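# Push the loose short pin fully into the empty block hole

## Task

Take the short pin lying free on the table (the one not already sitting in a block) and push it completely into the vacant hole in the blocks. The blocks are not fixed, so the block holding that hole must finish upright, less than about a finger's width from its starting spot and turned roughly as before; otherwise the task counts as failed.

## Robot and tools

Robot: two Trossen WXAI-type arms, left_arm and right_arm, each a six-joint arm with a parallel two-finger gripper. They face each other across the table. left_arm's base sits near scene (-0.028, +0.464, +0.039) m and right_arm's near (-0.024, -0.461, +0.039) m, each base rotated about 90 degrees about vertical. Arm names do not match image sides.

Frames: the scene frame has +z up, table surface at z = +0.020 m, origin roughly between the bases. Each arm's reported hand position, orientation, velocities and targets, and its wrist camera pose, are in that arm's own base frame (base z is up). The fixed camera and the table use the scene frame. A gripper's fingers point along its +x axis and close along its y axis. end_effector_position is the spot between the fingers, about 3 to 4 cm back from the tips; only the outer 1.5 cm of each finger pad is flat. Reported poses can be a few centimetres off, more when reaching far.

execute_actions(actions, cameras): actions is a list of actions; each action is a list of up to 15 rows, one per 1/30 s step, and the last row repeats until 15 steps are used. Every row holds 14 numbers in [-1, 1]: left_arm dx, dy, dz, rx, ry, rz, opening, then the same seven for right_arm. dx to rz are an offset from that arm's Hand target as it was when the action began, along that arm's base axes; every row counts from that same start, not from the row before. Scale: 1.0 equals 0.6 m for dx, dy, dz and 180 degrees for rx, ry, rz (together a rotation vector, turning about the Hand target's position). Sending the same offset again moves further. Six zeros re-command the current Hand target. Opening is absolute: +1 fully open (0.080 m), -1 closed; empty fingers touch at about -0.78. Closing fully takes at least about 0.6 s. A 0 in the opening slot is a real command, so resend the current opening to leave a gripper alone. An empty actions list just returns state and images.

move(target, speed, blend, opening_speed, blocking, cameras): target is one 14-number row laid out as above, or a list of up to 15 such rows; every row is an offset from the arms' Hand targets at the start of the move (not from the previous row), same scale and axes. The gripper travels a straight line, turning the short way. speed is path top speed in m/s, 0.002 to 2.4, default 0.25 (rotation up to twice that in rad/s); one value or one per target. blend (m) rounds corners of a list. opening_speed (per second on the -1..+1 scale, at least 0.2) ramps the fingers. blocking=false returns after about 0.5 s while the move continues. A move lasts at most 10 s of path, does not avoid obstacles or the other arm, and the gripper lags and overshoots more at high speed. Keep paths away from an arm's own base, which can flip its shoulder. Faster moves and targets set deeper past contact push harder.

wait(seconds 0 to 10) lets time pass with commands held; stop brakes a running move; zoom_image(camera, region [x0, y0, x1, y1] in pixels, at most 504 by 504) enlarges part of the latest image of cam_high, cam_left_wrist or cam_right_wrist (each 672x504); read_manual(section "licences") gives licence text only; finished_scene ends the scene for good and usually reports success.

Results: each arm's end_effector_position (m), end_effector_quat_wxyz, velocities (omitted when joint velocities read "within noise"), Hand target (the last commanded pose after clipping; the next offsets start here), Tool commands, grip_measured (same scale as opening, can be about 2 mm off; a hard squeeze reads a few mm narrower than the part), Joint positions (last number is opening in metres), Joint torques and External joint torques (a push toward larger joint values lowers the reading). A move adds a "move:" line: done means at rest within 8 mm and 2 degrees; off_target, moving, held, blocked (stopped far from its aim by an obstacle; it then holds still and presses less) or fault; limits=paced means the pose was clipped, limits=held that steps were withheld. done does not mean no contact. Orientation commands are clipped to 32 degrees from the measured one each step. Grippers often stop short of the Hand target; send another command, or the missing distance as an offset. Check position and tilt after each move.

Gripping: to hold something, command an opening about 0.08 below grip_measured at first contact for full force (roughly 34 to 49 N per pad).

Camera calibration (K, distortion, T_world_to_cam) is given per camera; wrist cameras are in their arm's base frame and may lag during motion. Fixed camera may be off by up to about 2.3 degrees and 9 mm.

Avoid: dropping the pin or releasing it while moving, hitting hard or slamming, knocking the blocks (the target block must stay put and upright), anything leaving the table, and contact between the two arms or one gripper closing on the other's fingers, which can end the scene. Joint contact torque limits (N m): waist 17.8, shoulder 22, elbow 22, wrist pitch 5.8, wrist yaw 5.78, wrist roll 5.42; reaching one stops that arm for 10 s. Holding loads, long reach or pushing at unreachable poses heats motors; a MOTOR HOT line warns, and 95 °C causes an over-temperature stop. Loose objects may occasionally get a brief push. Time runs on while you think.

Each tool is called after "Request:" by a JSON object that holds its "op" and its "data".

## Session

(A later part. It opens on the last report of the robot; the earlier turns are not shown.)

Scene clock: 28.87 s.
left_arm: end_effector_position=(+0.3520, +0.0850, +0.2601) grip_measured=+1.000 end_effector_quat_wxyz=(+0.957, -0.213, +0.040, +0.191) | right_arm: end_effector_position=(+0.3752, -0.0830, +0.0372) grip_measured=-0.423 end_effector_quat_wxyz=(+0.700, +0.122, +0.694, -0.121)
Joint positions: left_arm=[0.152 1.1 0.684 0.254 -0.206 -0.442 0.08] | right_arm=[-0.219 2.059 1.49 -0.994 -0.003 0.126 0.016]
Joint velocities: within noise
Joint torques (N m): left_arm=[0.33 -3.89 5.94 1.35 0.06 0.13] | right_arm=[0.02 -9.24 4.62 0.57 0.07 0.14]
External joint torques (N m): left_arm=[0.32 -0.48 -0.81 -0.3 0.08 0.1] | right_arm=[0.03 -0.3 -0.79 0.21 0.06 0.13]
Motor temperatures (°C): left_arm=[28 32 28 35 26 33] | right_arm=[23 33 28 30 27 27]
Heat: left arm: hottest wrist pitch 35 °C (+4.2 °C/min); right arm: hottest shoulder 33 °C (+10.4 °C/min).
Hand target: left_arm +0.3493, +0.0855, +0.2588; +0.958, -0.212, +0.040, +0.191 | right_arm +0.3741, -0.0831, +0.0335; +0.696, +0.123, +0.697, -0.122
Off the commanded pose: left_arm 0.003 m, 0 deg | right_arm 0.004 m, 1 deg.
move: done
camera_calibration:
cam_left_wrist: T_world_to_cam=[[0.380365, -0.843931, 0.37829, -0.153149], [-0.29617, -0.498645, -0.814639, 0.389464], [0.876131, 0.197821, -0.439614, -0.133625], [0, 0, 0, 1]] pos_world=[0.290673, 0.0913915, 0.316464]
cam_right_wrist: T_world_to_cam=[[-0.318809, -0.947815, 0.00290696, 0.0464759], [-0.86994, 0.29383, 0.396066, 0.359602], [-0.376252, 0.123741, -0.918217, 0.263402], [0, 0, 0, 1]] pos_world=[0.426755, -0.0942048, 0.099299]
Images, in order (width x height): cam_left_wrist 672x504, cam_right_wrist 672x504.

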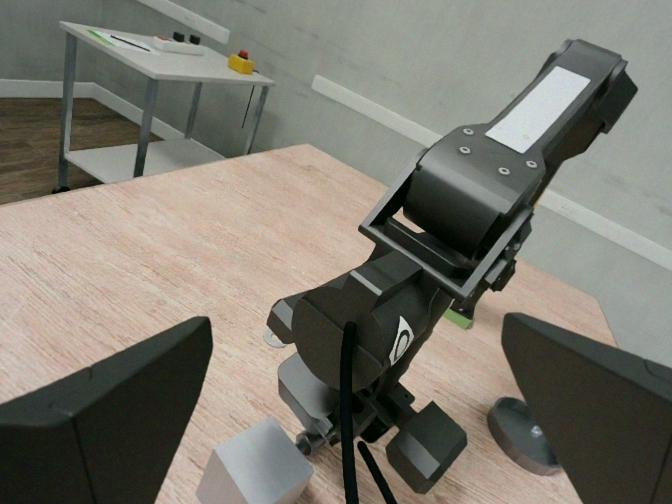

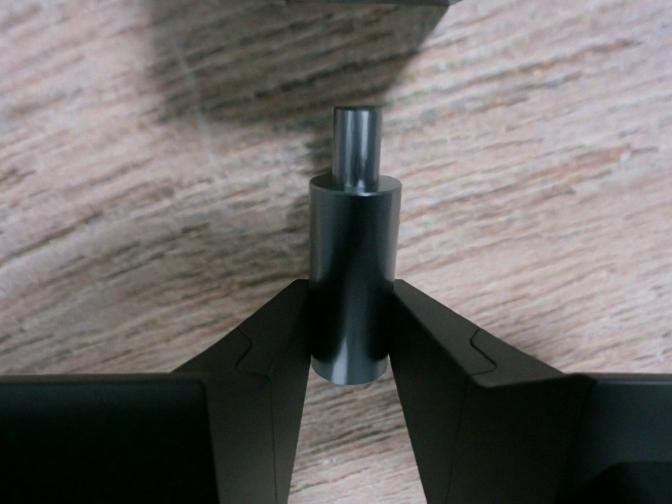

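Request:
{"op": "move", "data": {"target": [0,0,0,0,0,0,1, 0,0,-0.013,0,0,0,-0.64], "speed": 0.05, "cameras": ["cam_right_wrist"]}}

Scene clock: 29.70 s.
left_arm: end_effector_position=(+0.3520, +0.0850, +0.2601) grip_measured=+1.000 end_effector_quat_wxyz=(+0.957, -0.213, +0.040, +0.191) | right_arm: end_effector_position=(+0.3756, -0.0831, +0.0302) grip_measured=-0.423 end_effector_quat_wxyz=(+0.700, +0.122, +0.693, -0.121)
Joint positions: left_arm=[0.152 1.1 0.684 0.254 -0.206 -0.442 0.08] | right_arm=[-0.219 2.067 1.474 -0.967 -0.003 0.126 0.016]
Joint velocities: within noise
Joint torques (N m): left_arm=[0.36 -3.87 5.98 1.34 0.05 0.11] | right_arm=[0.01 -9.11 4.49 0.57 0.06 0.12]
External joint torques (N m): left_arm=[0.32 -0.5 -0.71 -0.29 0.09 0.09] | right_arm=[-0.02 -0.04 -0.98 0.19 0.05 0.12]
Motor temperatures (°C): left_arm=[28 32 28 35 26 33] | right_arm=[23 33 28 30 27 27]
Heat: left arm: hottest wrist pitch 35 °C (+4.0 °C/min); right arm: hottest shoulder 33 °C (+10.1 °C/min).
Hand target: left_arm +0.3493, +0.0855, +0.2588; +0.958, -0.212, +0.040, +0.191 | right_arm +0.3741, -0.0831, +0.0257; +0.696, +0.123, +0.697, -0.122
Off the commanded pose: left_arm 0.003 m, 0 deg | right_arm 0.005 m, 1 deg.
move: done
camera_calibration:
cam_right_wrist: T_world_to_cam=[[-0.318799, -0.947818, 0.00268983, 0.0466072], [-0.87083, 0.294022, 0.393962, 0.36319], [-0.374195, 0.123252, -0.919123, 0.256339], [0, 0, 0, 1]] pos_world=[0.427056, -0.0942052, 0.0923989]
Images, in order (width x height): cam_right_wrist 672x504.

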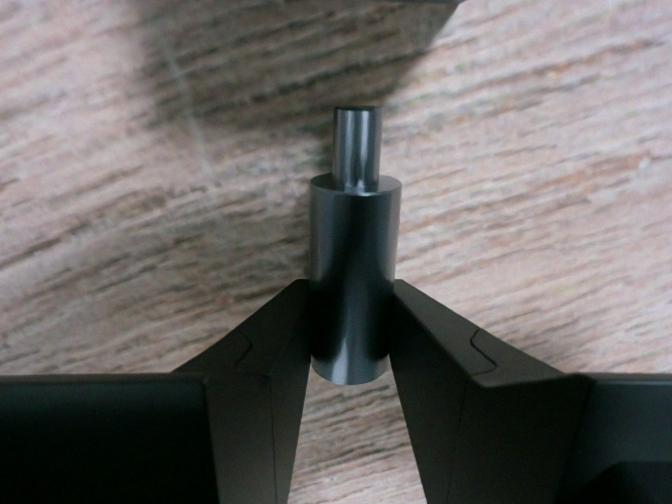

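Request:
{"op": "move", "data": {"target": [0,0,0,0,0,0,1, 0,0,-0.006,0,0,0,-0.64], "speed": 0.05, "cameras": ["cam_right_wrist"]}}

Scene clock: 30.50 s.
left_arm: end_effector_position=(+0.3520, +0.0850, +0.2601) grip_measured=+1.000 end_effector_quat_wxyz=(+0.957, -0.213, +0.040, +0.191) | right_arm: end_effector_position=(+0.3759, -0.0832, +0.0272) grip_measured=-0.423 end_effector_quat_wxyz=(+0.701, +0.122, +0.692, -0.121)
Joint positions: left_arm=[0.152 1.1 0.684 0.254 -0.206 -0.442 0.08] | right_arm=[-0.219 2.071 1.467 -0.955 -0.003 0.127 0.016]
Joint velocities: within noise
Joint torques (N m): left_arm=[0.35 -3.86 5.94 1.33 0.05 0.13] | right_arm=[-0.01 -8.96 4.38 0.59 0.06 0.13]
External joint torques (N m): left_arm=[0.33 -0.43 -0.8 -0.31 0.09 0.11] | right_arm=[0.01 0.15 -1.08 0.21 0.05 0.13]
Motor temperatures (°C): left_arm=[28 32 28 35 26 33] | right_arm=[23 33 28 30 27 27]
Heat: left arm: hottest wrist pitch 35 °C (+3.9 °C/min); right arm: hottest shoulder 33 °C (+9.8 °C/min).
Hand target: left_arm +0.3493, +0.0855, +0.2588; +0.958, -0.212, +0.040, +0.191 | right_arm +0.3740, -0.0831, +0.0220; +0.696, +0.123, +0.697, -0.122
Off the commanded pose: left_arm 0.003 m, 0 deg | right_arm 0.005 m, 1 deg.
move: done
camera_calibration:
cam_right_wrist: T_world_to_cam=[[-0.319233, -0.947673, 0.00249411, 0.0468011], [-0.871276, 0.294532, 0.392592, 0.364938], [-0.372783, 0.123155, -0.919709, 0.25311], [0, 0, 0, 1]] pos_world=[0.427257, -0.0943054, 0.0893988]
Images, in order (width x height): cam_right_wrist 672x504.

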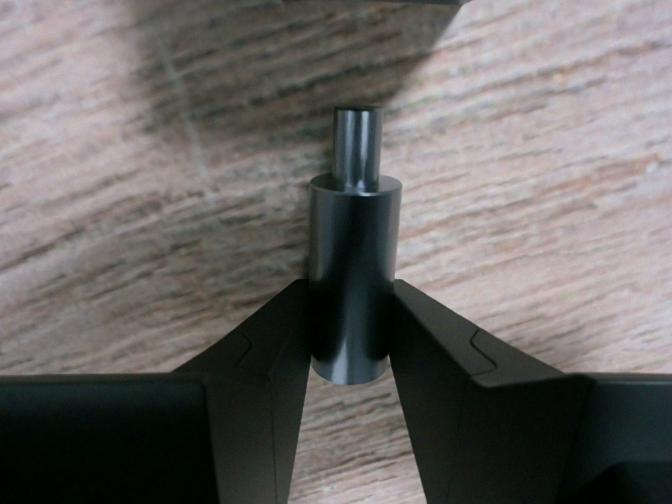

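Request:
{"op": "move", "data": {"target": [0,0,0,0,0,0,1, 0,0,-0.005,0,0,0,-0.64], "speed": 0.05, "cameras": ["cam_right_wrist"]}}

Scene clock: 31.27 s.
left_arm: end_effector_position=(+0.3520, +0.0850, +0.2601) grip_measured=+1.000 end_effector_quat_wxyz=(+0.957, -0.213, +0.040, +0.191) | right_arm: end_effector_position=(+0.3765, -0.0833, +0.0262) grip_measured=-0.423 end_effector_quat_wxyz=(+0.702, +0.122, +0.691, -0.121)
Joint positions: left_arm=[0.152 1.1 0.684 0.254 -0.206 -0.442 0.08] | right_arm=[-0.219 2.071 1.463 -0.946 -0.003 0.127 0.016]
Joint velocities: within noise
Joint torques (N m): left_arm=[0.34 -3.93 5.93 1.35 0.05 0.12] | right_arm=[0.01 -8.45 4.21 0.73 0.06 0.12]
External joint torques (N m): left_arm=[0.35 -0.54 -0.79 -0.29 0.07 0.1] | right_arm=[-0.01 0.51 -1.13 0.37 0.07 0.12]
Motor temperatures (°C): left_arm=[28 32 28 36 26 33] | right_arm=[23 33 28 30 27 27]
Heat: left arm: hottest wrist pitch 36 °C (+5.8 °C/min); right arm: hottest shoulder 33 °C (+9.6 °C/min).
Hand target: left_arm +0.3493, +0.0855, +0.2588; +0.958, -0.212, +0.040, +0.191 | right_arm +0.3740, -0.0831, +0.0190; +0.696, +0.123, +0.697, -0.122
Off the commanded pose: left_arm 0.003 m, 0 deg | right_arm 0.008 m, 1 deg.
move: done
camera_calibration:
cam_right_wrist: T_world_to_cam=[[-0.319261, -0.947665, 0.00200987, 0.0468599], [-0.872998, 0.29493, 0.388446, 0.366648], [-0.368709, 0.122261, -0.921469, 0.250921], [0, 0, 0, 1]] pos_world=[0.42756, -0.094406, 0.0886985]
Images, in order (width x height): cam_right_wrist 672x504.

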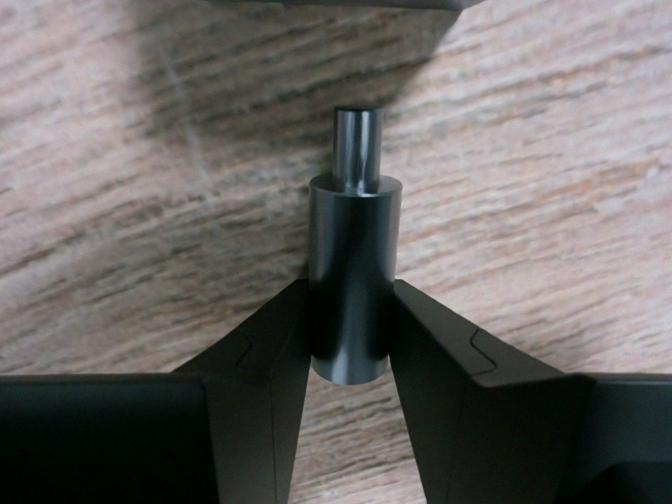

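Request:
{"op": "move", "data": {"target": [0,0,0,0,0,0,1, 0,0,0.004,0,0,0,0.2], "speed": 0.1, "opening_speed": 1.0, "cameras": ["cam_right_wrist"]}}

Scene clock: 33.00 s.
left_arm: end_effector_position=(+0.3520, +0.0850, +0.2601) grip_measured=+1.000 end_effector_quat_wxyz=(+0.957, -0.213, +0.040, +0.191) | right_arm: end_effector_position=(+0.3760, -0.0832, +0.0262) grip_measured=+0.197 end_effector_quat_wxyz=(+0.702, +0.122, +0.691, -0.121)
Joint positions: left_arm=[0.152 1.1 0.684 0.254 -0.206 -0.442 0.08] | right_arm=[-0.219 2.071 1.463 -0.948 -0.003 0.127 0.044]
Joint velocities: within noise
Joint torques (N m): left_arm=[0.33 -3.9 5.96 1.34 0.05 0.12] | right_arm=[0.05 -8.84 4.68 0.28 0.06 0.12]
External joint torques (N m): left_arm=[0.32 -0.44 -0.8 -0.31 0.08 0.1] | right_arm=[0.06 0.15 -0.68 -0.09 0.06 0.12]
Motor temperatures (°C): left_arm=[28 32 28 36 26 33] | right_arm=[23 33 28 30 27 27]
Heat: left arm: hottest wrist pitch 36 °C (+5.5 °C/min); right arm: hottest shoulder 33 °C (+9.1 °C/min).
Hand target: left_arm +0.3493, +0.0855, +0.2588; +0.958, -0.212, +0.040, +0.191 | right_arm +0.3741, -0.0831, +0.0215; +0.696, +0.123, +0.697, -0.122
Off the commanded pose: left_arm 0.003 m, 0 deg | right_arm 0.005 m, 1 deg.
move: done
camera_calibration:
cam_right_wrist: T_world_to_cam=[[-0.319222, -0.947677, 0.00227443, 0.0468174], [-0.872173, 0.294726, 0.390449, 0.365845], [-0.37069, 0.122656, -0.920622, 0.251514], [0, 0, 0, 1]] pos_world=[0.427259, -0.0943057, 0.0885986]
Images, in order (width x height): cam_right_wrist 672x504.

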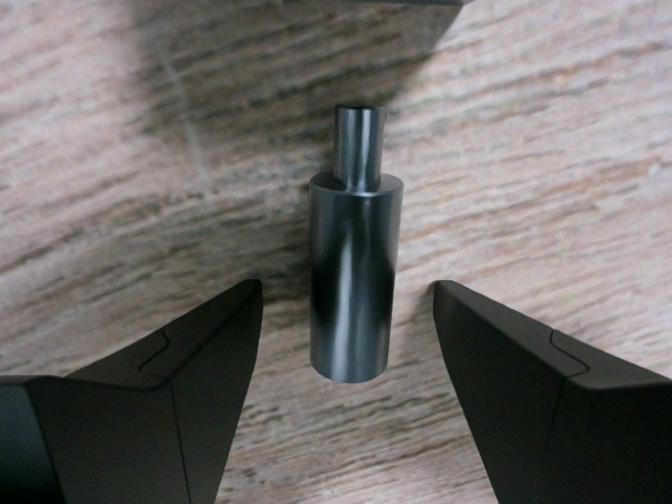

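Request:
{"op": "move", "data": {"target": [[0,0,0,0,0,0,1, 0,0,0.075,0,0,0,0.2],[0,0,0,0,0,0,1, -0.04,0.0155,0.056,-0.0853,-0.235,0,0.2]], "speed": 0.3, "cameras": ["cam_right_wrist"]}}

Request:
{"op": "zoom_image", "data": {"camera": "cam_right_wrist", "region": [240, 0, 500, 200]}}

Scene clock: 35.33 s.
left_arm: end_effector_position=(+0.3520, +0.0850, +0.2601) grip_measured=+1.000 end_effector_quat_wxyz=(+0.957, -0.213, +0.040, +0.191) | right_arm: end_effector_position=(+0.3511, -0.0743, +0.0529) grip_measured=+0.198 end_effector_quat_wxyz=(+0.908, +0.068, +0.381, -0.159)
Joint positions: left_arm=[0.152 1.1 0.684 0.254 -0.206 -0.442 0.08] | right_arm=[-0.152 1.539 0.62 0.113 0.136 0.143 0.044]
Joint velocities: within noise
Joint torques (N m): left_arm=[0.34 -3.89 5.96 1.34 0.05 0.12] | right_arm=[0.23 -7.66 4.47 1.85 0.16 -0.03]
External joint torques (N m): left_arm=[0.31 -0.54 -0.74 -0.28 0.08 0.1] | right_arm=[0.24 -2.28 -1.16 0.44 0.09 -0.03]
Motor temperatures (°C): left_arm=[28 32 28 36 26 33] | right_arm=[23 33 28 30 27 27]
Heat: left arm: hottest wrist pitch 36 °C (+5.1 °C/min); right arm: hottest shoulder 33 °C (+8.5 °C/min).
Hand target: left_arm +0.3493, +0.0855, +0.2588; +0.958, -0.212, +0.040, +0.191 | right_arm +0.3500, -0.0738, +0.0551; +0.910, +0.067, +0.377, -0.160
Off the commanded pose: left_arm 0.003 m, 0 deg | right_arm 0.002 m, 1 deg.
move: done
camera_calibration:
cam_right_wrist: T_world_to_cam=[[-0.331984, -0.943142, 0.0164539, 0.0512101], [-0.884533, 0.305199, -0.352783, 0.375469], [0.327703, -0.131672, -0.935561, 0.00247828], [0, 0, 0, 1]] pos_world=[0.348303, -0.0659679, 0.133935]
Images, in order (width x height): cam_right_wrist 672x504.

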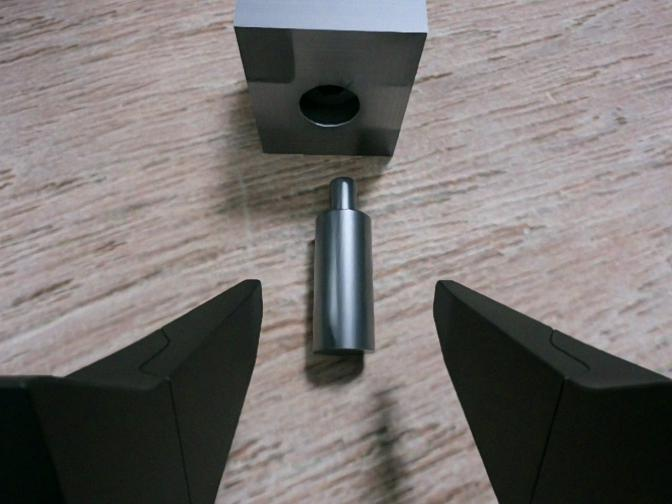

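Scaled by 1.938 from the camera's 672x504 image, which has a finer 960x720 frame.

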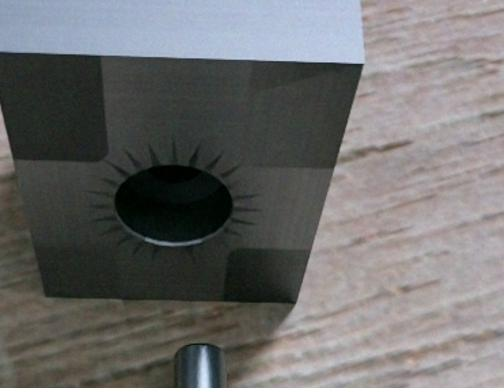

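Request:
{"op": "move", "data": {"target": [0,0,0,0,0,0,1, 0.014,-0.0052,-0.059,0,0,0,0.2], "speed": 0.1, "cameras": ["cam_right_wrist","cam_left_wrist"]}}

Scene clock: 36.93 s.
left_arm: end_effector_position=(+0.3520, +0.0850, +0.2601) grip_measured=+1.000 end_effector_quat_wxyz=(+0.957, -0.213, +0.040, +0.191) | right_arm: end_effector_position=(+0.3604, -0.0765, +0.0240) grip_measured=+0.198 end_effector_quat_wxyz=(+0.912, +0.067, +0.372, -0.159)
Joint positions: left_arm=[0.152 1.1 0.684 0.254 -0.206 -0.442 0.08] | right_arm=[-0.154 1.674 0.588 0.302 0.136 0.138 0.044]
Joint velocities: within noise
Joint torques (N m): left_arm=[0.33 -3.89 5.95 1.34 0.05 0.11] | right_arm=[-0.15 -5.5 4.1 1.89 0.02 -0.02]
External joint torques (N m): left_arm=[0.32 -0.47 -0.75 -0.29 0.08 0.09] | right_arm=[-0.17 0.31 -0.95 0.45 -0.05 -0.02]
Motor temperatures (°C): left_arm=[28 32 28 36 26 33] | right_arm=[23 33 28 30 27 27]
Heat: left arm: hottest wrist pitch 36 °C (+4.9 °C/min); right arm: hottest shoulder 33 °C (+8.1 °C/min).
Hand target: left_arm +0.3493, +0.0855, +0.2588; +0.958, -0.212, +0.040, +0.191 | right_arm +0.3585, -0.0769, +0.0197; +0.910, +0.067, +0.377, -0.160
Off the commanded pose: left_arm 0.003 m, 0 deg | right_arm 0.005 m, 1 deg.
move: done
camera_calibration:
cam_left_wrist: T_world_to_cam=[[0.380365, -0.843931, 0.37829, -0.153149], [-0.29617, -0.498645, -0.814639, 0.389464], [0.876131, 0.197821, -0.439614, -0.133625], [0, 0, 0, 1]] pos_world=[0.290673, 0.0913915, 0.316464]
cam_right_wrist: T_world_to_cam=[[-0.330773, -0.943569, 0.0163149, 0.0523575], [-0.878356, 0.301499, -0.370929, 0.372142], [0.345079, -0.137024, -0.928518, -0.0348333], [0, 0, 0, 1]] pos_world=[0.356212, -0.0675705, 0.104841]
Images, in order (width x height): cam_left_wrist 672x504, cam_right_wrist 672x504.

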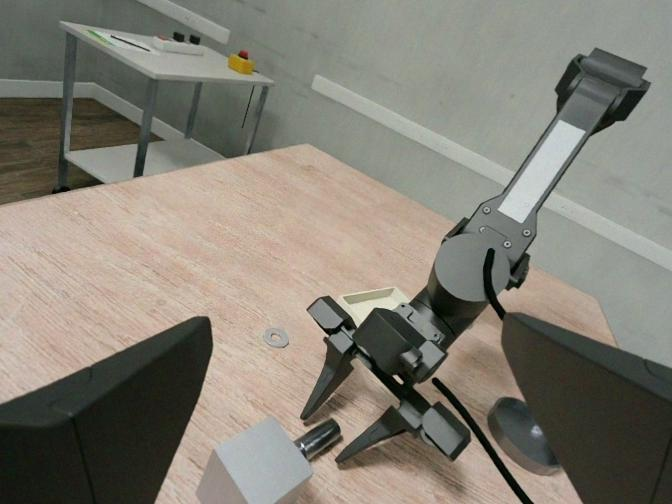

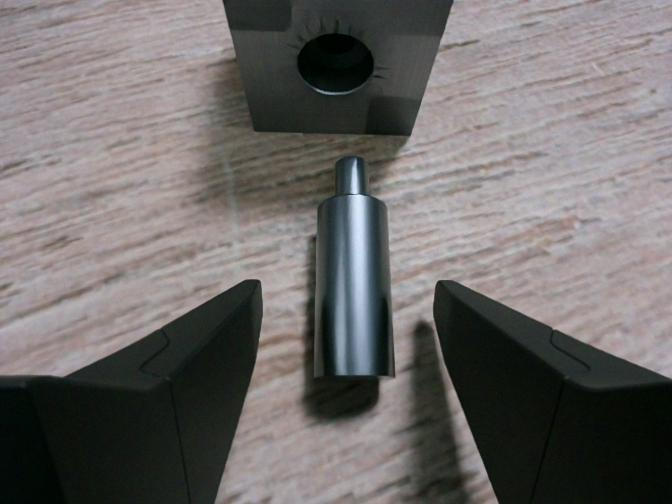

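Request:
{"op": "move", "data": {"target": [0,0,0,0,0,0,1, -0.0009,-0.0023,-0.0075,0,0,0,0.2], "speed": 0.08, "cameras": ["cam_right_wrist"]}}

Scene clock: 37.83 s.
left_arm: end_effector_position=(+0.3520, +0.0850, +0.2601) grip_measured=+1.000 end_effector_quat_wxyz=(+0.957, -0.213, +0.040, +0.191) | right_arm: end_effector_position=(+0.3603, -0.0784, +0.0200) grip_measured=+0.198 end_effector_quat_wxyz=(+0.912, +0.066, +0.372, -0.161)
Joint positions: left_arm=[0.152 1.1 0.684 0.254 -0.206 -0.442 0.08] | right_arm=[-0.159 1.691 0.582 0.327 0.135 0.134 0.044]
Joint velocities: within noise
Joint torques (N m): left_arm=[0.34 -3.88 5.94 1.34 0.05 0.12] | right_arm=[-0.18 -5.52 3.88 1.89 -0.09 -0.03]
External joint torques (N m): left_arm=[0.32 -0.46 -0.76 -0.28 0.08 0.1] | right_arm=[-0.19 0.26 -0.99 0.48 -0.15 -0.03]
Motor temperatures (°C): left_arm=[28 32 28 36 26 33] | right_arm=[23 33 28 30 27 27]
Heat: left arm: hottest wrist pitch 36 °C (+4.8 °C/min); right arm: hottest shoulder 33 °C (+7.9 °C/min).
Hand target: left_arm +0.3493, +0.0855, +0.2588; +0.958, -0.212, +0.040, +0.191 | right_arm +0.3579, -0.0782, +0.0152; +0.910, +0.067, +0.377, -0.160
Off the commanded pose: left_arm 0.003 m, 0 deg | right_arm 0.005 m, 1 deg.
move: done
camera_calibration:
cam_right_wrist: T_world_to_cam=[[-0.333056, -0.942727, 0.0184008, 0.0514115], [-0.877269, 0.302659, -0.372553, 0.370855], [0.345647, -0.140224, -0.927828, -0.0392076], [0, 0, 0, 1]] pos_world=[0.356015, -0.0692734, 0.100839]
Images, in order (width x height): cam_right_wrist 672x504.

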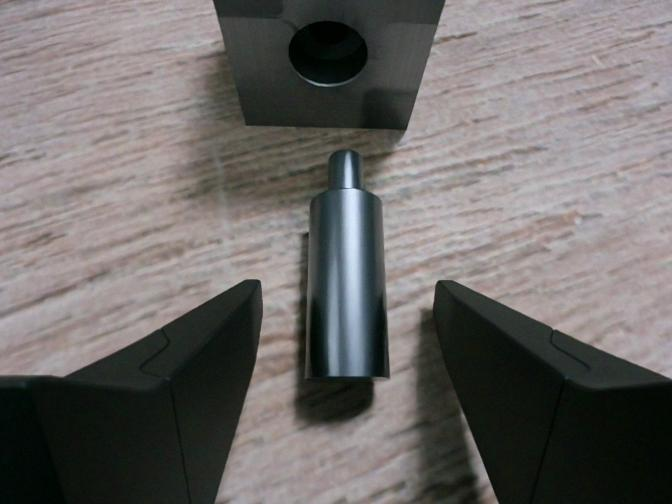

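Request:
{"op": "move", "data": {"target": [0,0,0,0,0,0,1, 0,0,0,0,0,0,-0.62], "opening_speed": 1.0, "cameras": ["cam_right_wrist"]}}

Scene clock: 38.93 s.
left_arm: end_effector_position=(+0.3520, +0.0850, +0.2601) grip_measured=+1.000 end_effector_quat_wxyz=(+0.957, -0.213, +0.040, +0.191) | right_arm: end_effector_position=(+0.3604, -0.0784, +0.0201) grip_measured=-0.427 end_effector_quat_wxyz=(+0.912, +0.066, +0.371, -0.161)
Joint positions: left_arm=[0.152 1.1 0.684 0.254 -0.206 -0.442 0.08] | right_arm=[-0.159 1.691 0.582 0.327 0.135 0.134 0.016]
Joint velocities: within noise
Joint torques (N m): left_arm=[0.34 -3.87 5.97 1.35 0.06 0.12] | right_arm=[-0.16 -5.54 3.89 1.83 -0.07 -0.02]
External joint torques (N m): left_arm=[0.35 -0.39 -0.83 -0.31 0.07 0.09] | right_arm=[-0.19 0.26 -1.02 0.41 -0.14 -0.02]
Motor temperatures (°C): left_arm=[28 32 28 36 26 33] | right_arm=[23 33 28 31 27 27]
Heat: left arm: hottest wrist pitch 36 °C (+4.6 °C/min); right arm: hottest shoulder 33 °C (+7.7 °C/min).
Hand target: left_arm +0.3493, +0.0855, +0.2588; +0.958, -0.212, +0.040, +0.191 | right_arm +0.3579, -0.0783, +0.0153; +0.910, +0.067, +0.377, -0.160
Off the commanded pose: left_arm 0.003 m, 0 deg | right_arm 0.005 m, 1 deg.
move: done
camera_calibration:
cam_right_wrist: T_world_to_cam=[[-0.332567, -0.942903, 0.0182683, 0.0513313], [-0.877188, 0.302159, -0.373151, 0.370859], [0.346325, -0.140122, -0.927591, -0.0393587], [0, 0, 0, 1]] pos_world=[0.356015, -0.0691731, 0.10094]
Images, in order (width x height): cam_right_wrist 672x504.

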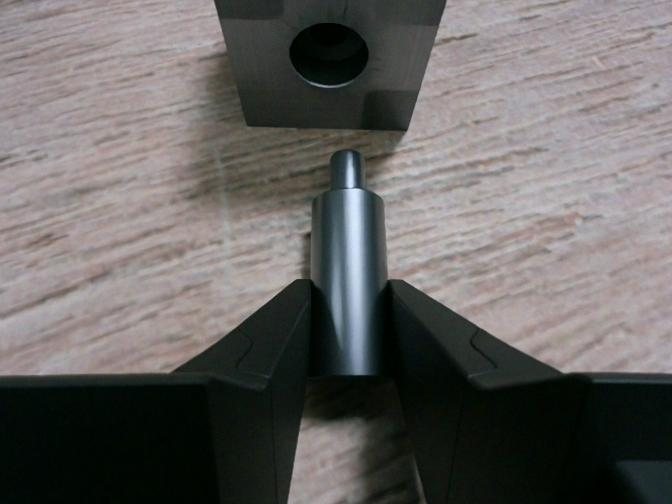

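Request:
{"op": "move", "data": {"target": [0,0,0,0,0,0,1, 0.0,0.0,0.0453,0,0,0,-0.62], "speed": 0.1, "cameras": ["cam_right_wrist"]}}

Request:
{"op": "zoom_image", "data": {"camera": "cam_right_wrist", "region": [240, 0, 460, 220]}}

Scene clock: 40.00 s.
left_arm: end_effector_position=(+0.3520, +0.0850, +0.2601) grip_measured=+1.000 end_effector_quat_wxyz=(+0.957, -0.213, +0.040, +0.191) | right_arm: end_effector_position=(+0.3522, -0.0772, +0.0324) grip_measured=-0.427 end_effector_quat_wxyz=(+0.904, +0.065, +0.391, -0.161)
Joint positions: left_arm=[0.152 1.1 0.684 0.254 -0.206 -0.442 0.08] | right_arm=[-0.16 1.615 0.606 0.183 0.135 0.133 0.016]
Joint velocities: within noise
Joint torques (N m): left_arm=[0.34 -3.89 5.96 1.34 0.06 0.12] | right_arm=[-0.17 -8.39 6.18 1.78 -0.07 -0.01]
External joint torques (N m): left_arm=[0.34 -0.41 -0.84 -0.32 0.08 0.1] | right_arm=[-0.17 -2.83 0.93 0.39 -0.14 -0.01]
Motor temperatures (°C): left_arm=[28 32 28 36 26 33] | right_arm=[23 33 29 31 27 27]
Heat: left arm: hottest wrist pitch 36 °C (+4.5 °C/min); right arm: hottest shoulder 33 °C (+7.5 °C/min).
Hand target: left_arm +0.3493, +0.0855, +0.2588; +0.958, -0.212, +0.040, +0.191 | right_arm +0.3579, -0.0784, +0.0424; +0.910, +0.067, +0.377, -0.160
Off the commanded pose: left_arm 0.003 m, 0 deg | right_arm 0.012 m, 2 deg.
move: off_target (right_arm)
camera_calibration:
cam_right_wrist: T_world_to_cam=[[-0.331722, -0.943009, 0.0263402, 0.0488815], [-0.892452, 0.304643, -0.332749, 0.372139], [0.305761, -0.133888, -0.942647, -0.00967724], [0, 0, 0, 1]] pos_world=[0.35129, -0.0685694, 0.113419]
Images, in order (width x height): cam_right_wrist 672x504.

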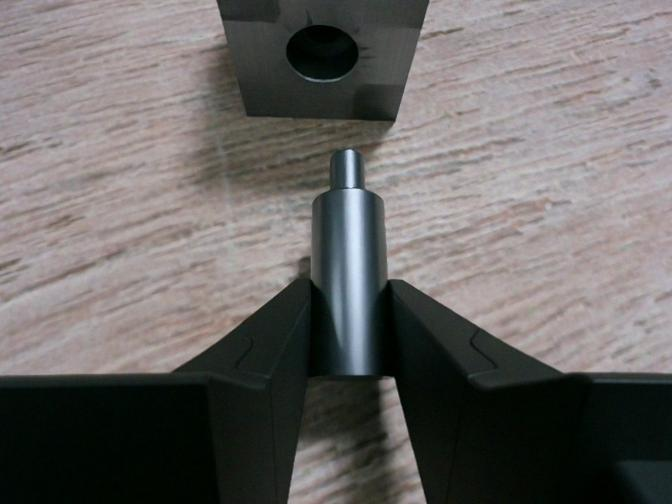

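Scaled by 2.291 from the camera's 672x504 image, which has a finer 960x720 frame.

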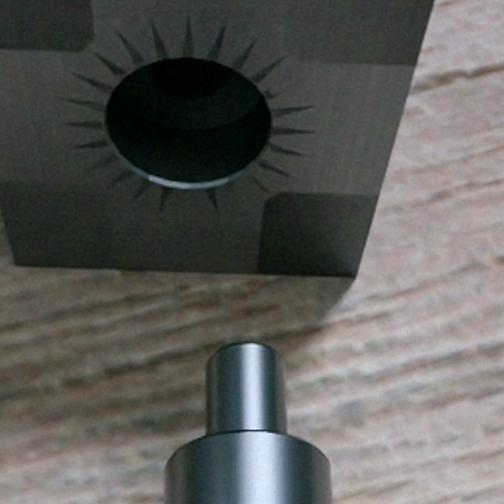

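Request:
{"op": "move", "data": {"target": [0,0,0,0,0,0,1, 0.0103,0.013,0.0125,-0.0045,-0.0125,0,-0.62], "speed": 0.1, "cameras": ["cam_right_wrist","cam_left_wrist"]}}

Request:
{"op": "zoom_image", "data": {"camera": "cam_right_wrist", "region": [240, 0, 460, 220]}}

Request:
{"op": "zoom_image", "data": {"camera": "cam_left_wrist", "region": [190, 380, 400, 504]}}

Scene clock: 42.67 s.
left_arm: end_effector_position=(+0.3520, +0.0850, +0.2601) grip_measured=+1.000 end_effector_quat_wxyz=(+0.957, -0.213, +0.040, +0.191) | right_arm: end_effector_position=(+0.3585, -0.0699, +0.0393) grip_measured=-0.427 end_effector_quat_wxyz=(+0.911, +0.062, +0.374, -0.160)
Joint positions: left_arm=[0.152 1.1 0.684 0.254 -0.206 -0.442 0.08] | right_arm=[-0.128 1.608 0.606 0.211 0.158 0.149 0.016]
Joint velocities: within noise
Joint torques (N m): left_arm=[0.37 -3.87 5.96 1.34 0.06 0.11] | right_arm=[0.24 -8.51 6.04 2.12 0.19 0.14]
External joint torques (N m): left_arm=[0.37 -0.53 -0.68 -0.28 0.09 0.09] | right_arm=[0.24 -2.93 0.74 0.71 0.12 0.14]
Motor temperatures (°C): left_arm=[28 32 29 36 26 33] | right_arm=[23 33 29 31 27 27]
Heat: left arm: hottest wrist pitch 36 °C (+4.2 °C/min); right arm: hottest shoulder 33 °C (+7.0 °C/min).
Hand target: left_arm +0.3493, +0.0855, +0.2588; +0.958, -0.211, +0.040, +0.191 | right_arm +0.3642, -0.0704, +0.0499; +0.918, +0.063, +0.358, -0.161
Off the commanded pose: left_arm 0.003 m, 0 deg | right_arm 0.012 m, 2 deg.
move: off_target (right_arm)
camera_calibration:
cam_left_wrist: T_world_to_cam=[[0.380365, -0.844089, 0.377938, -0.153022], [-0.296288, -0.498332, -0.814787, 0.389517], [0.876091, 0.197938, -0.439642, -0.133615], [0, 0, 0, 1]] pos_world=[0.290673, 0.0913919, 0.316464]
cam_right_wrist: T_world_to_cam=[[-0.328258, -0.944259, 0.0249322, 0.056338], [-0.88119, 0.296612, -0.368139, 0.374726], [0.340223, -0.142814, -0.929437, -0.0176612], [0, 0, 0, 1]] pos_world=[0.354707, -0.060473, 0.120132]
Images, in order (width x height): cam_left_wrist 672x504, cam_right_wrist 672x504.

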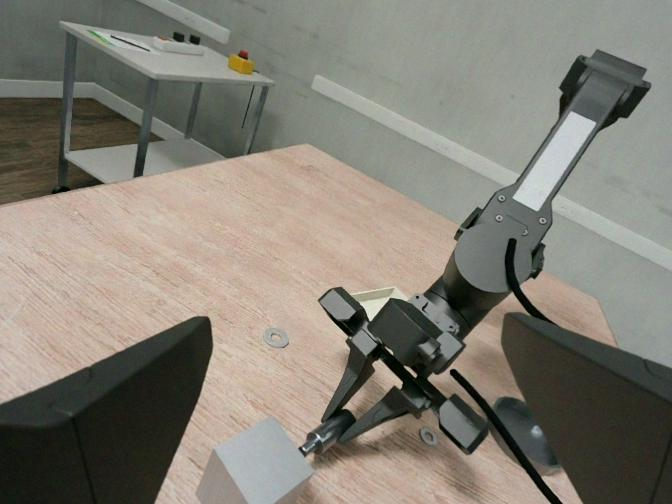

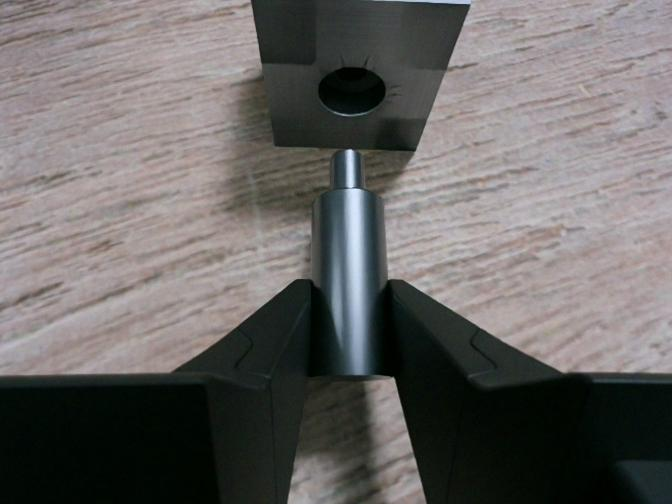

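Scaled by 2.291 from the camera's 672x504 image, which has a finer 960x720 frame.

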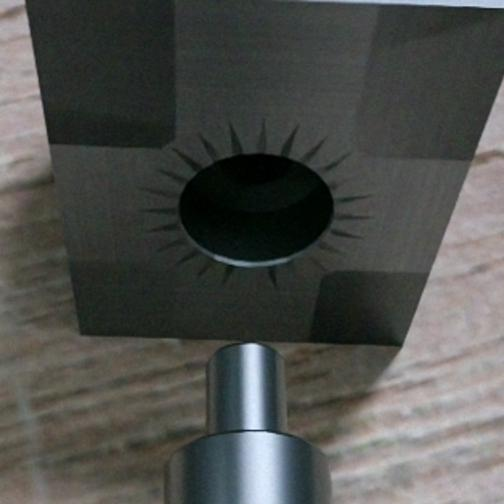

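Scaled by 2.400 from the camera's 672x504 image, which has a finer 960x720 frame.

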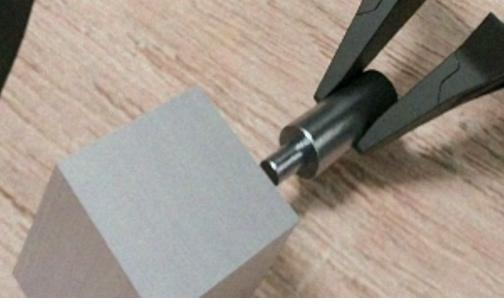

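Request:
{"op": "move", "data": {"target": [0,0,0,0,0,0,1, 0.0182,-0.0087,0.0013,0,0,0,-0.62], "speed": 0.08, "cameras": ["cam_right_wrist","cam_left_wrist"]}}

Request:
{"op": "zoom_image", "data": {"camera": "cam_right_wrist", "region": [240, 40, 460, 260]}}

Request:
{"op": "zoom_image", "data": {"camera": "cam_left_wrist", "region": [190, 380, 400, 504]}}

Scene clock: 43.87 s.
left_arm: end_effector_position=(+0.3520, +0.0850, +0.2601) grip_measured=+1.000 end_effector_quat_wxyz=(+0.957, -0.213, +0.040, +0.191) | right_arm: end_effector_position=(+0.3699, -0.0748, +0.0470) grip_measured=-0.427 end_effector_quat_wxyz=(+0.915, +0.062, +0.364, -0.162)
Joint positions: left_arm=[0.152 1.1 0.684 0.254 -0.206 -0.442 0.08] | right_arm=[-0.138 1.626 0.647 0.21 0.156 0.144 0.016]
Joint velocities: within noise
Joint torques (N m): left_arm=[0.36 -3.9 5.95 1.34 0.06 0.13] | right_arm=[-0.2 -6 6.51 1.86 -0.06 -0.02]
External joint torques (N m): left_arm=[0.34 -0.47 -0.79 -0.31 0.08 0.11] | right_arm=[-0.19 -0.17 1.08 0.42 -0.14 -0.02]
Motor temperatures (°C): left_arm=[28 32 29 36 26 33] | right_arm=[23 33 29 31 27 27]
Heat: left arm: hottest wrist pitch 36 °C (+4.1 °C/min); right arm: hottest shoulder 33 °C (+6.8 °C/min).
Hand target: left_arm +0.3493, +0.0855, +0.2588; +0.958, -0.211, +0.040, +0.191 | right_arm +0.3750, -0.0758, +0.0507; +0.917, +0.063, +0.358, -0.161
Off the commanded pose: left_arm 0.003 m, 0 deg | right_arm 0.006 m, 1 deg.
move: done
camera_calibration:
cam_left_wrist: T_world_to_cam=[[0.380365, -0.844089, 0.377938, -0.153022], [-0.296288, -0.498332, -0.814787, 0.389517], [0.876091, 0.197938, -0.439642, -0.133615], [0, 0, 0, 1]] pos_world=[0.290673, 0.0913919, 0.316464]
cam_right_wrist: T_world_to_cam=[[-0.33325, -0.942555, 0.0231387, 0.0574303], [-0.871628, 0.298631, -0.388695, 0.386638], [0.359456, -0.149701, -0.921076, -0.0230331], [0, 0, 0, 1]] pos_world=[0.364423, -0.0647791, 0.12774]
Images, in order (width x height): cam_left_wrist 672x504, cam_right_wrist 672x504.

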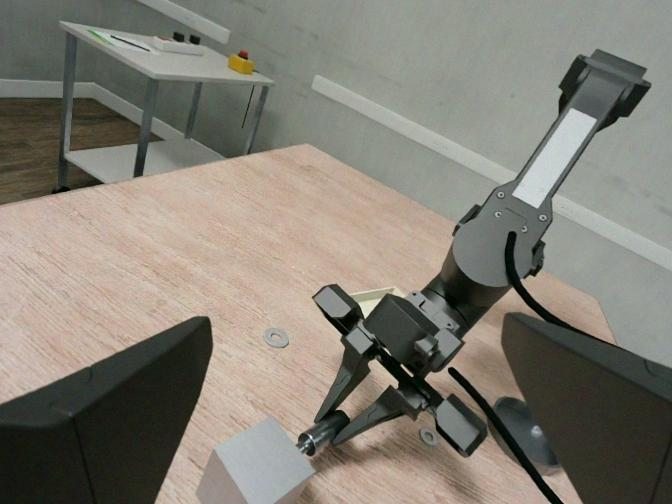

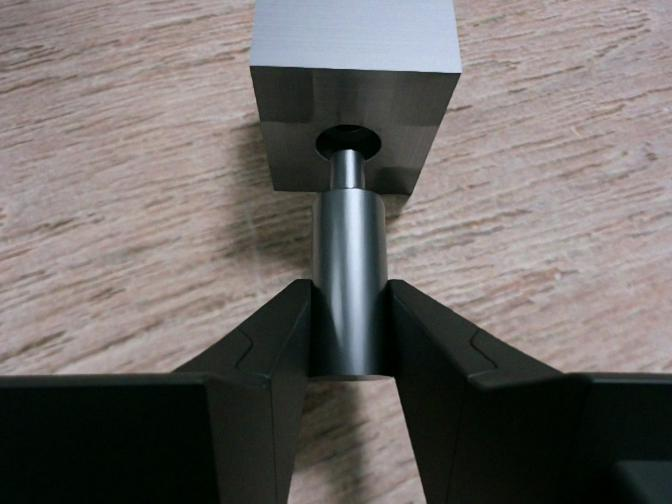

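Scaled by 2.291 from the camera's 672x504 image, which has a finer 960x720 frame.

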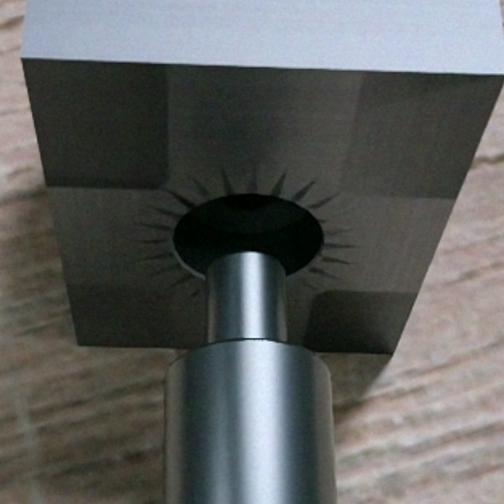

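Scaled by 2.400 from the camera's 672x504 image, which has a finer 960x720 frame.

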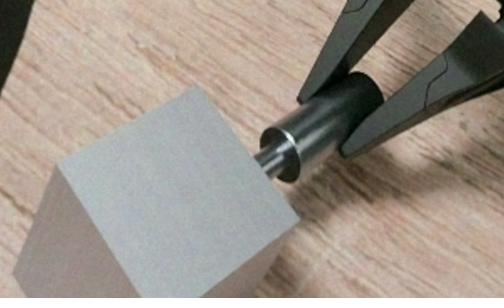

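Request:
{"op": "move", "data": {"target": [0,0,0,0,0,0,1, -0.0158,0.002,-0.0253,0.0045,0.0125,0,-0.62], "speed": 0.08, "cameras": ["cam_right_wrist"]}}

Request:
{"op": "zoom_image", "data": {"camera": "cam_right_wrist", "region": [240, 40, 460, 260]}}

Scene clock: 44.90 s.
left_arm: end_effector_position=(+0.3520, +0.0850, +0.2601) grip_measured=+1.000 end_effector_quat_wxyz=(+0.957, -0.213, +0.040, +0.191) | right_arm: end_effector_position=(+0.3658, -0.0743, +0.0374) grip_measured=-0.427 end_effector_quat_wxyz=(+0.910, +0.064, +0.377, -0.160)
Joint positions: left_arm=[0.152 1.1 0.684 0.254 -0.206 -0.442 0.08] | right_arm=[-0.141 1.643 0.638 0.211 0.148 0.144 0.016]
Joint velocities: within noise
Joint torques (N m): left_arm=[0.34 -3.91 5.95 1.34 0.05 0.12] | right_arm=[-0.15 -6.06 4.6 2.11 -0.07 0.1]
External joint torques (N m): left_arm=[0.3 -0.52 -0.77 -0.29 0.08 0.1] | right_arm=[-0.16 -0.21 -0.76 0.67 -0.14 0.1]
Motor temperatures (°C): left_arm=[28 32 29 36 26 33] | right_arm=[23 33 29 31 27 27]
Heat: left arm: hottest wrist pitch 36 °C (+4.0 °C/min); right arm: hottest shoulder 33 °C (+6.7 °C/min).
Hand target: left_arm +0.3493, +0.0855, +0.2588; +0.958, -0.211, +0.040, +0.191 | right_arm +0.3656, -0.0745, +0.0356; +0.910, +0.067, +0.377, -0.160
Off the commanded pose: left_arm 0.003 m, 0 deg | right_arm 0.002 m, 0 deg.
move: done
camera_calibration:
cam_right_wrist: T_world_to_cam=[[-0.330261, -0.943618, 0.0226478, 0.0556079], [-0.882164, 0.300041, -0.362989, 0.382143], [0.335728, -0.13986, -0.931518, -0.0206355], [0, 0, 0, 1]] pos_world=[0.362406, -0.0650721, 0.118232]
Images, in order (width x height): cam_right_wrist 672x504.

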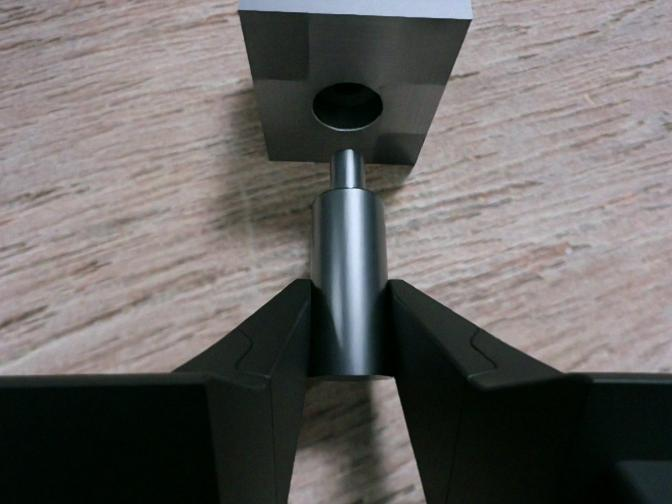

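Scaled by 2.291 from the camera's 672x504 image, which has a finer 960x720 frame.

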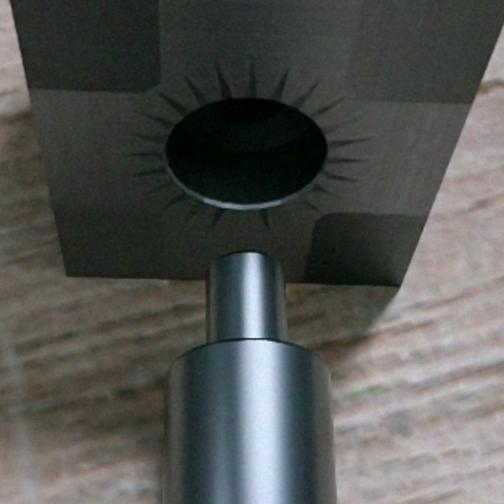

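Request:
{"op": "move", "data": {"target": [0,0,0,0,0,0,1, 0.0093,-0.0034,0.0058,-0.001,-0.0026,0,-0.62], "speed": 0.08, "cameras": ["cam_right_wrist"]}}

Request:
{"op": "zoom_image", "data": {"camera": "cam_right_wrist", "region": [240, 40, 460, 260]}}

Scene clock: 46.60 s.
left_arm: end_effector_position=(+0.3520, +0.0850, +0.2601) grip_measured=+1.000 end_effector_quat_wxyz=(+0.957, -0.213, +0.040, +0.191) | right_arm: end_effector_position=(+0.3661, -0.0755, +0.0357) grip_measured=-0.427 end_effector_quat_wxyz=(+0.909, +0.065, +0.379, -0.161)
Joint positions: left_arm=[0.152 1.1 0.684 0.254 -0.206 -0.442 0.08] | right_arm=[-0.145 1.651 0.641 0.211 0.146 0.143 0.016]
Joint velocities: within noise
Joint torques (N m): left_arm=[0.35 -3.87 5.94 1.34 0.06 0.12] | right_arm=[-0.16 -5.99 6.39 1.84 -0.07 -0.03]
External joint torques (N m): left_arm=[0.38 -0.47 -0.78 -0.29 0.07 0.1] | right_arm=[-0.17 -0.1 1.09 0.42 -0.14 -0.03]
Motor temperatures (°C): left_arm=[28 32 29 36 26 33] | right_arm=[23 33 29 31 27 27]
Heat: left arm: hottest wrist pitch 36 °C (+3.9 °C/min); right arm: hottest shoulder 33 °C (+6.4 °C/min).
Hand target: left_arm +0.3493, +0.0855, +0.2588; +0.958, -0.211, +0.040, +0.191 | right_arm +0.3711, -0.0766, +0.0389; +0.911, +0.066, +0.373, -0.160
Off the commanded pose: left_arm 0.003 m, 0 deg | right_arm 0.006 m, 1 deg.
move: done
camera_calibration:
cam_right_wrist: T_world_to_cam=[[-0.332489, -0.942833, 0.022742, 0.0554036], [-0.883029, 0.302749, -0.358612, 0.382583], [0.331226, -0.139316, -0.93321, -0.0206899], [0, 0, 0, 1]] pos_world=[0.363106, -0.0664727, 0.116631]
Images, in order (width x height): cam_right_wrist 672x504.

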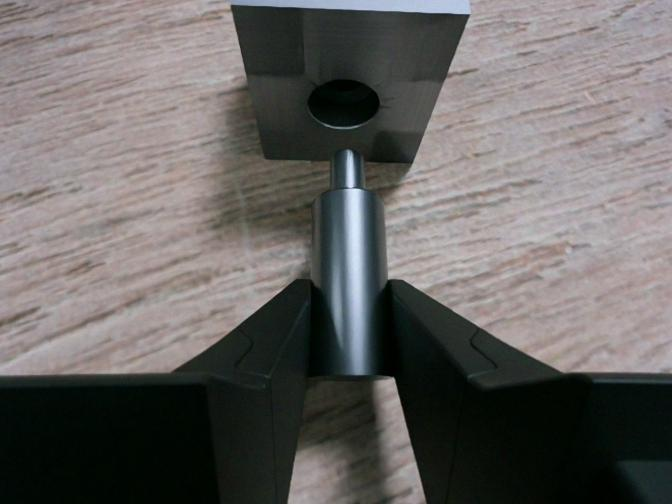

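Scaled by 2.291 from the camera's 672x504 image, which has a finer 960x720 frame.

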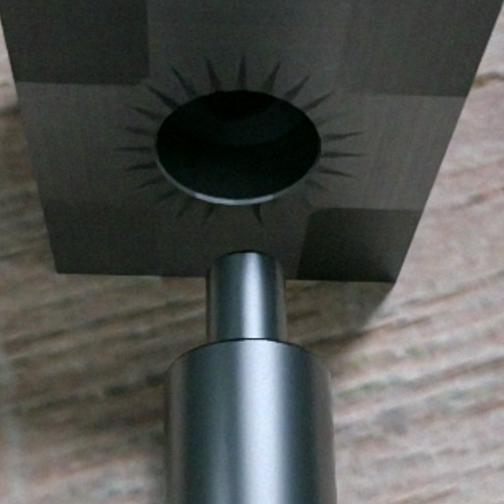

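Request:
{"op": "move", "data": {"target": [0,0,0,0,0,0,1, 0.0198,-0.0053,0.0065,-0.0017,-0.0047,0,-0.62], "speed": 0.08, "cameras": ["cam_right_wrist","cam_left_wrist"]}}

Request:
{"op": "zoom_image", "data": {"camera": "cam_right_wrist", "region": [240, 60, 460, 280]}}

Request:
{"op": "zoom_image", "data": {"camera": "cam_left_wrist", "region": [190, 380, 400, 504]}}

Scene clock: 47.83 s.
left_arm: end_effector_position=(+0.3520, +0.0850, +0.2601) grip_measured=+1.000 end_effector_quat_wxyz=(+0.957, -0.213, +0.040, +0.191) | right_arm: end_effector_position=(+0.3775, -0.0786, +0.0392) grip_measured=-0.427 end_effector_quat_wxyz=(+0.911, +0.064, +0.373, -0.162)
Joint positions: left_arm=[0.152 1.1 0.684 0.254 -0.206 -0.442 0.08] | right_arm=[-0.149 1.68 0.682 0.211 0.146 0.138 0.016]
Joint velocities: within noise
Joint torques (N m): left_arm=[0.35 -3.88 5.95 1.35 0.06 0.12] | right_arm=[-0.17 -6.35 6.45 2.11 -0.07 -0.03]
External joint torques (N m): left_arm=[0.34 -0.44 -0.81 -0.31 0.09 0.1] | right_arm=[-0.15 -0.2 1.08 0.68 -0.14 -0.04]
Motor temperatures (°C): left_arm=[27 32 29 36 26 33] | right_arm=[23 33 29 31 27 27]
Heat: left arm: hottest wrist pitch 36 °C (+3.8 °C/min); right arm: hottest shoulder 33 °C (+6.3 °C/min).
Hand target: left_arm +0.3493, +0.0855, +0.2588; +0.958, -0.211, +0.040, +0.191 | right_arm +0.3830, -0.0798, +0.0429; +0.914, +0.065, +0.366, -0.161
Off the commanded pose: left_arm 0.003 m, 0 deg | right_arm 0.007 m, 1 deg.
move: done
camera_calibration:
cam_left_wrist: T_world_to_cam=[[0.380365, -0.844089, 0.377938, -0.153022], [-0.296288, -0.498332, -0.814787, 0.389517], [0.876091, 0.197938, -0.439642, -0.133615], [0, 0, 0, 1]] pos_world=[0.290673, 0.0913919, 0.316464]
cam_right_wrist: T_world_to_cam=[[-0.332865, -0.942681, 0.0235353, 0.0562936], [-0.878769, 0.301052, -0.370313, 0.393507], [0.342002, -0.143946, -0.928609, -0.0262352], [0, 0, 0, 1]] pos_world=[0.373512, -0.0691756, 0.120034]
Images, in order (width x height): cam_left_wrist 672x504, cam_right_wrist 672x504.

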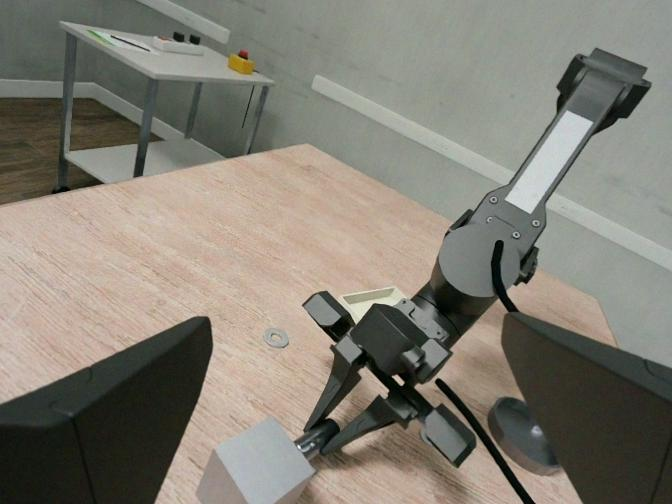

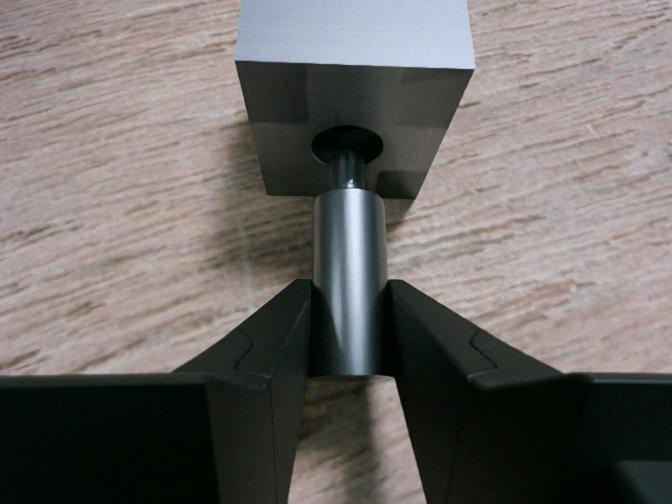

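Scaled by 2.291 from the camera's 672x504 image, which has a finer 960x720 frame.

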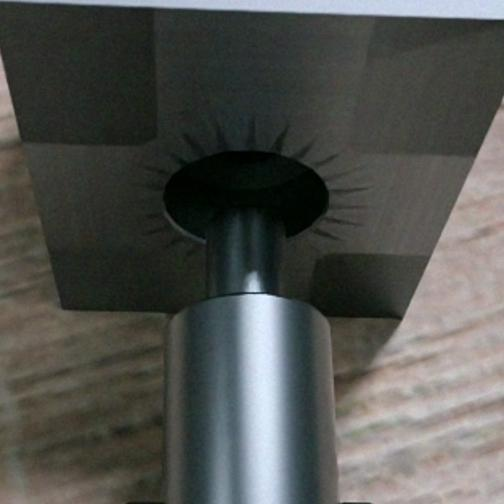

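Scaled by 2.400 from the camera's 672x504 image, which has a finer 960x720 frame.

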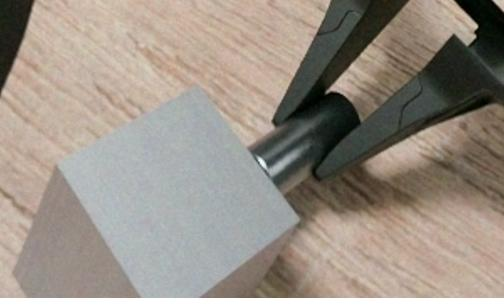

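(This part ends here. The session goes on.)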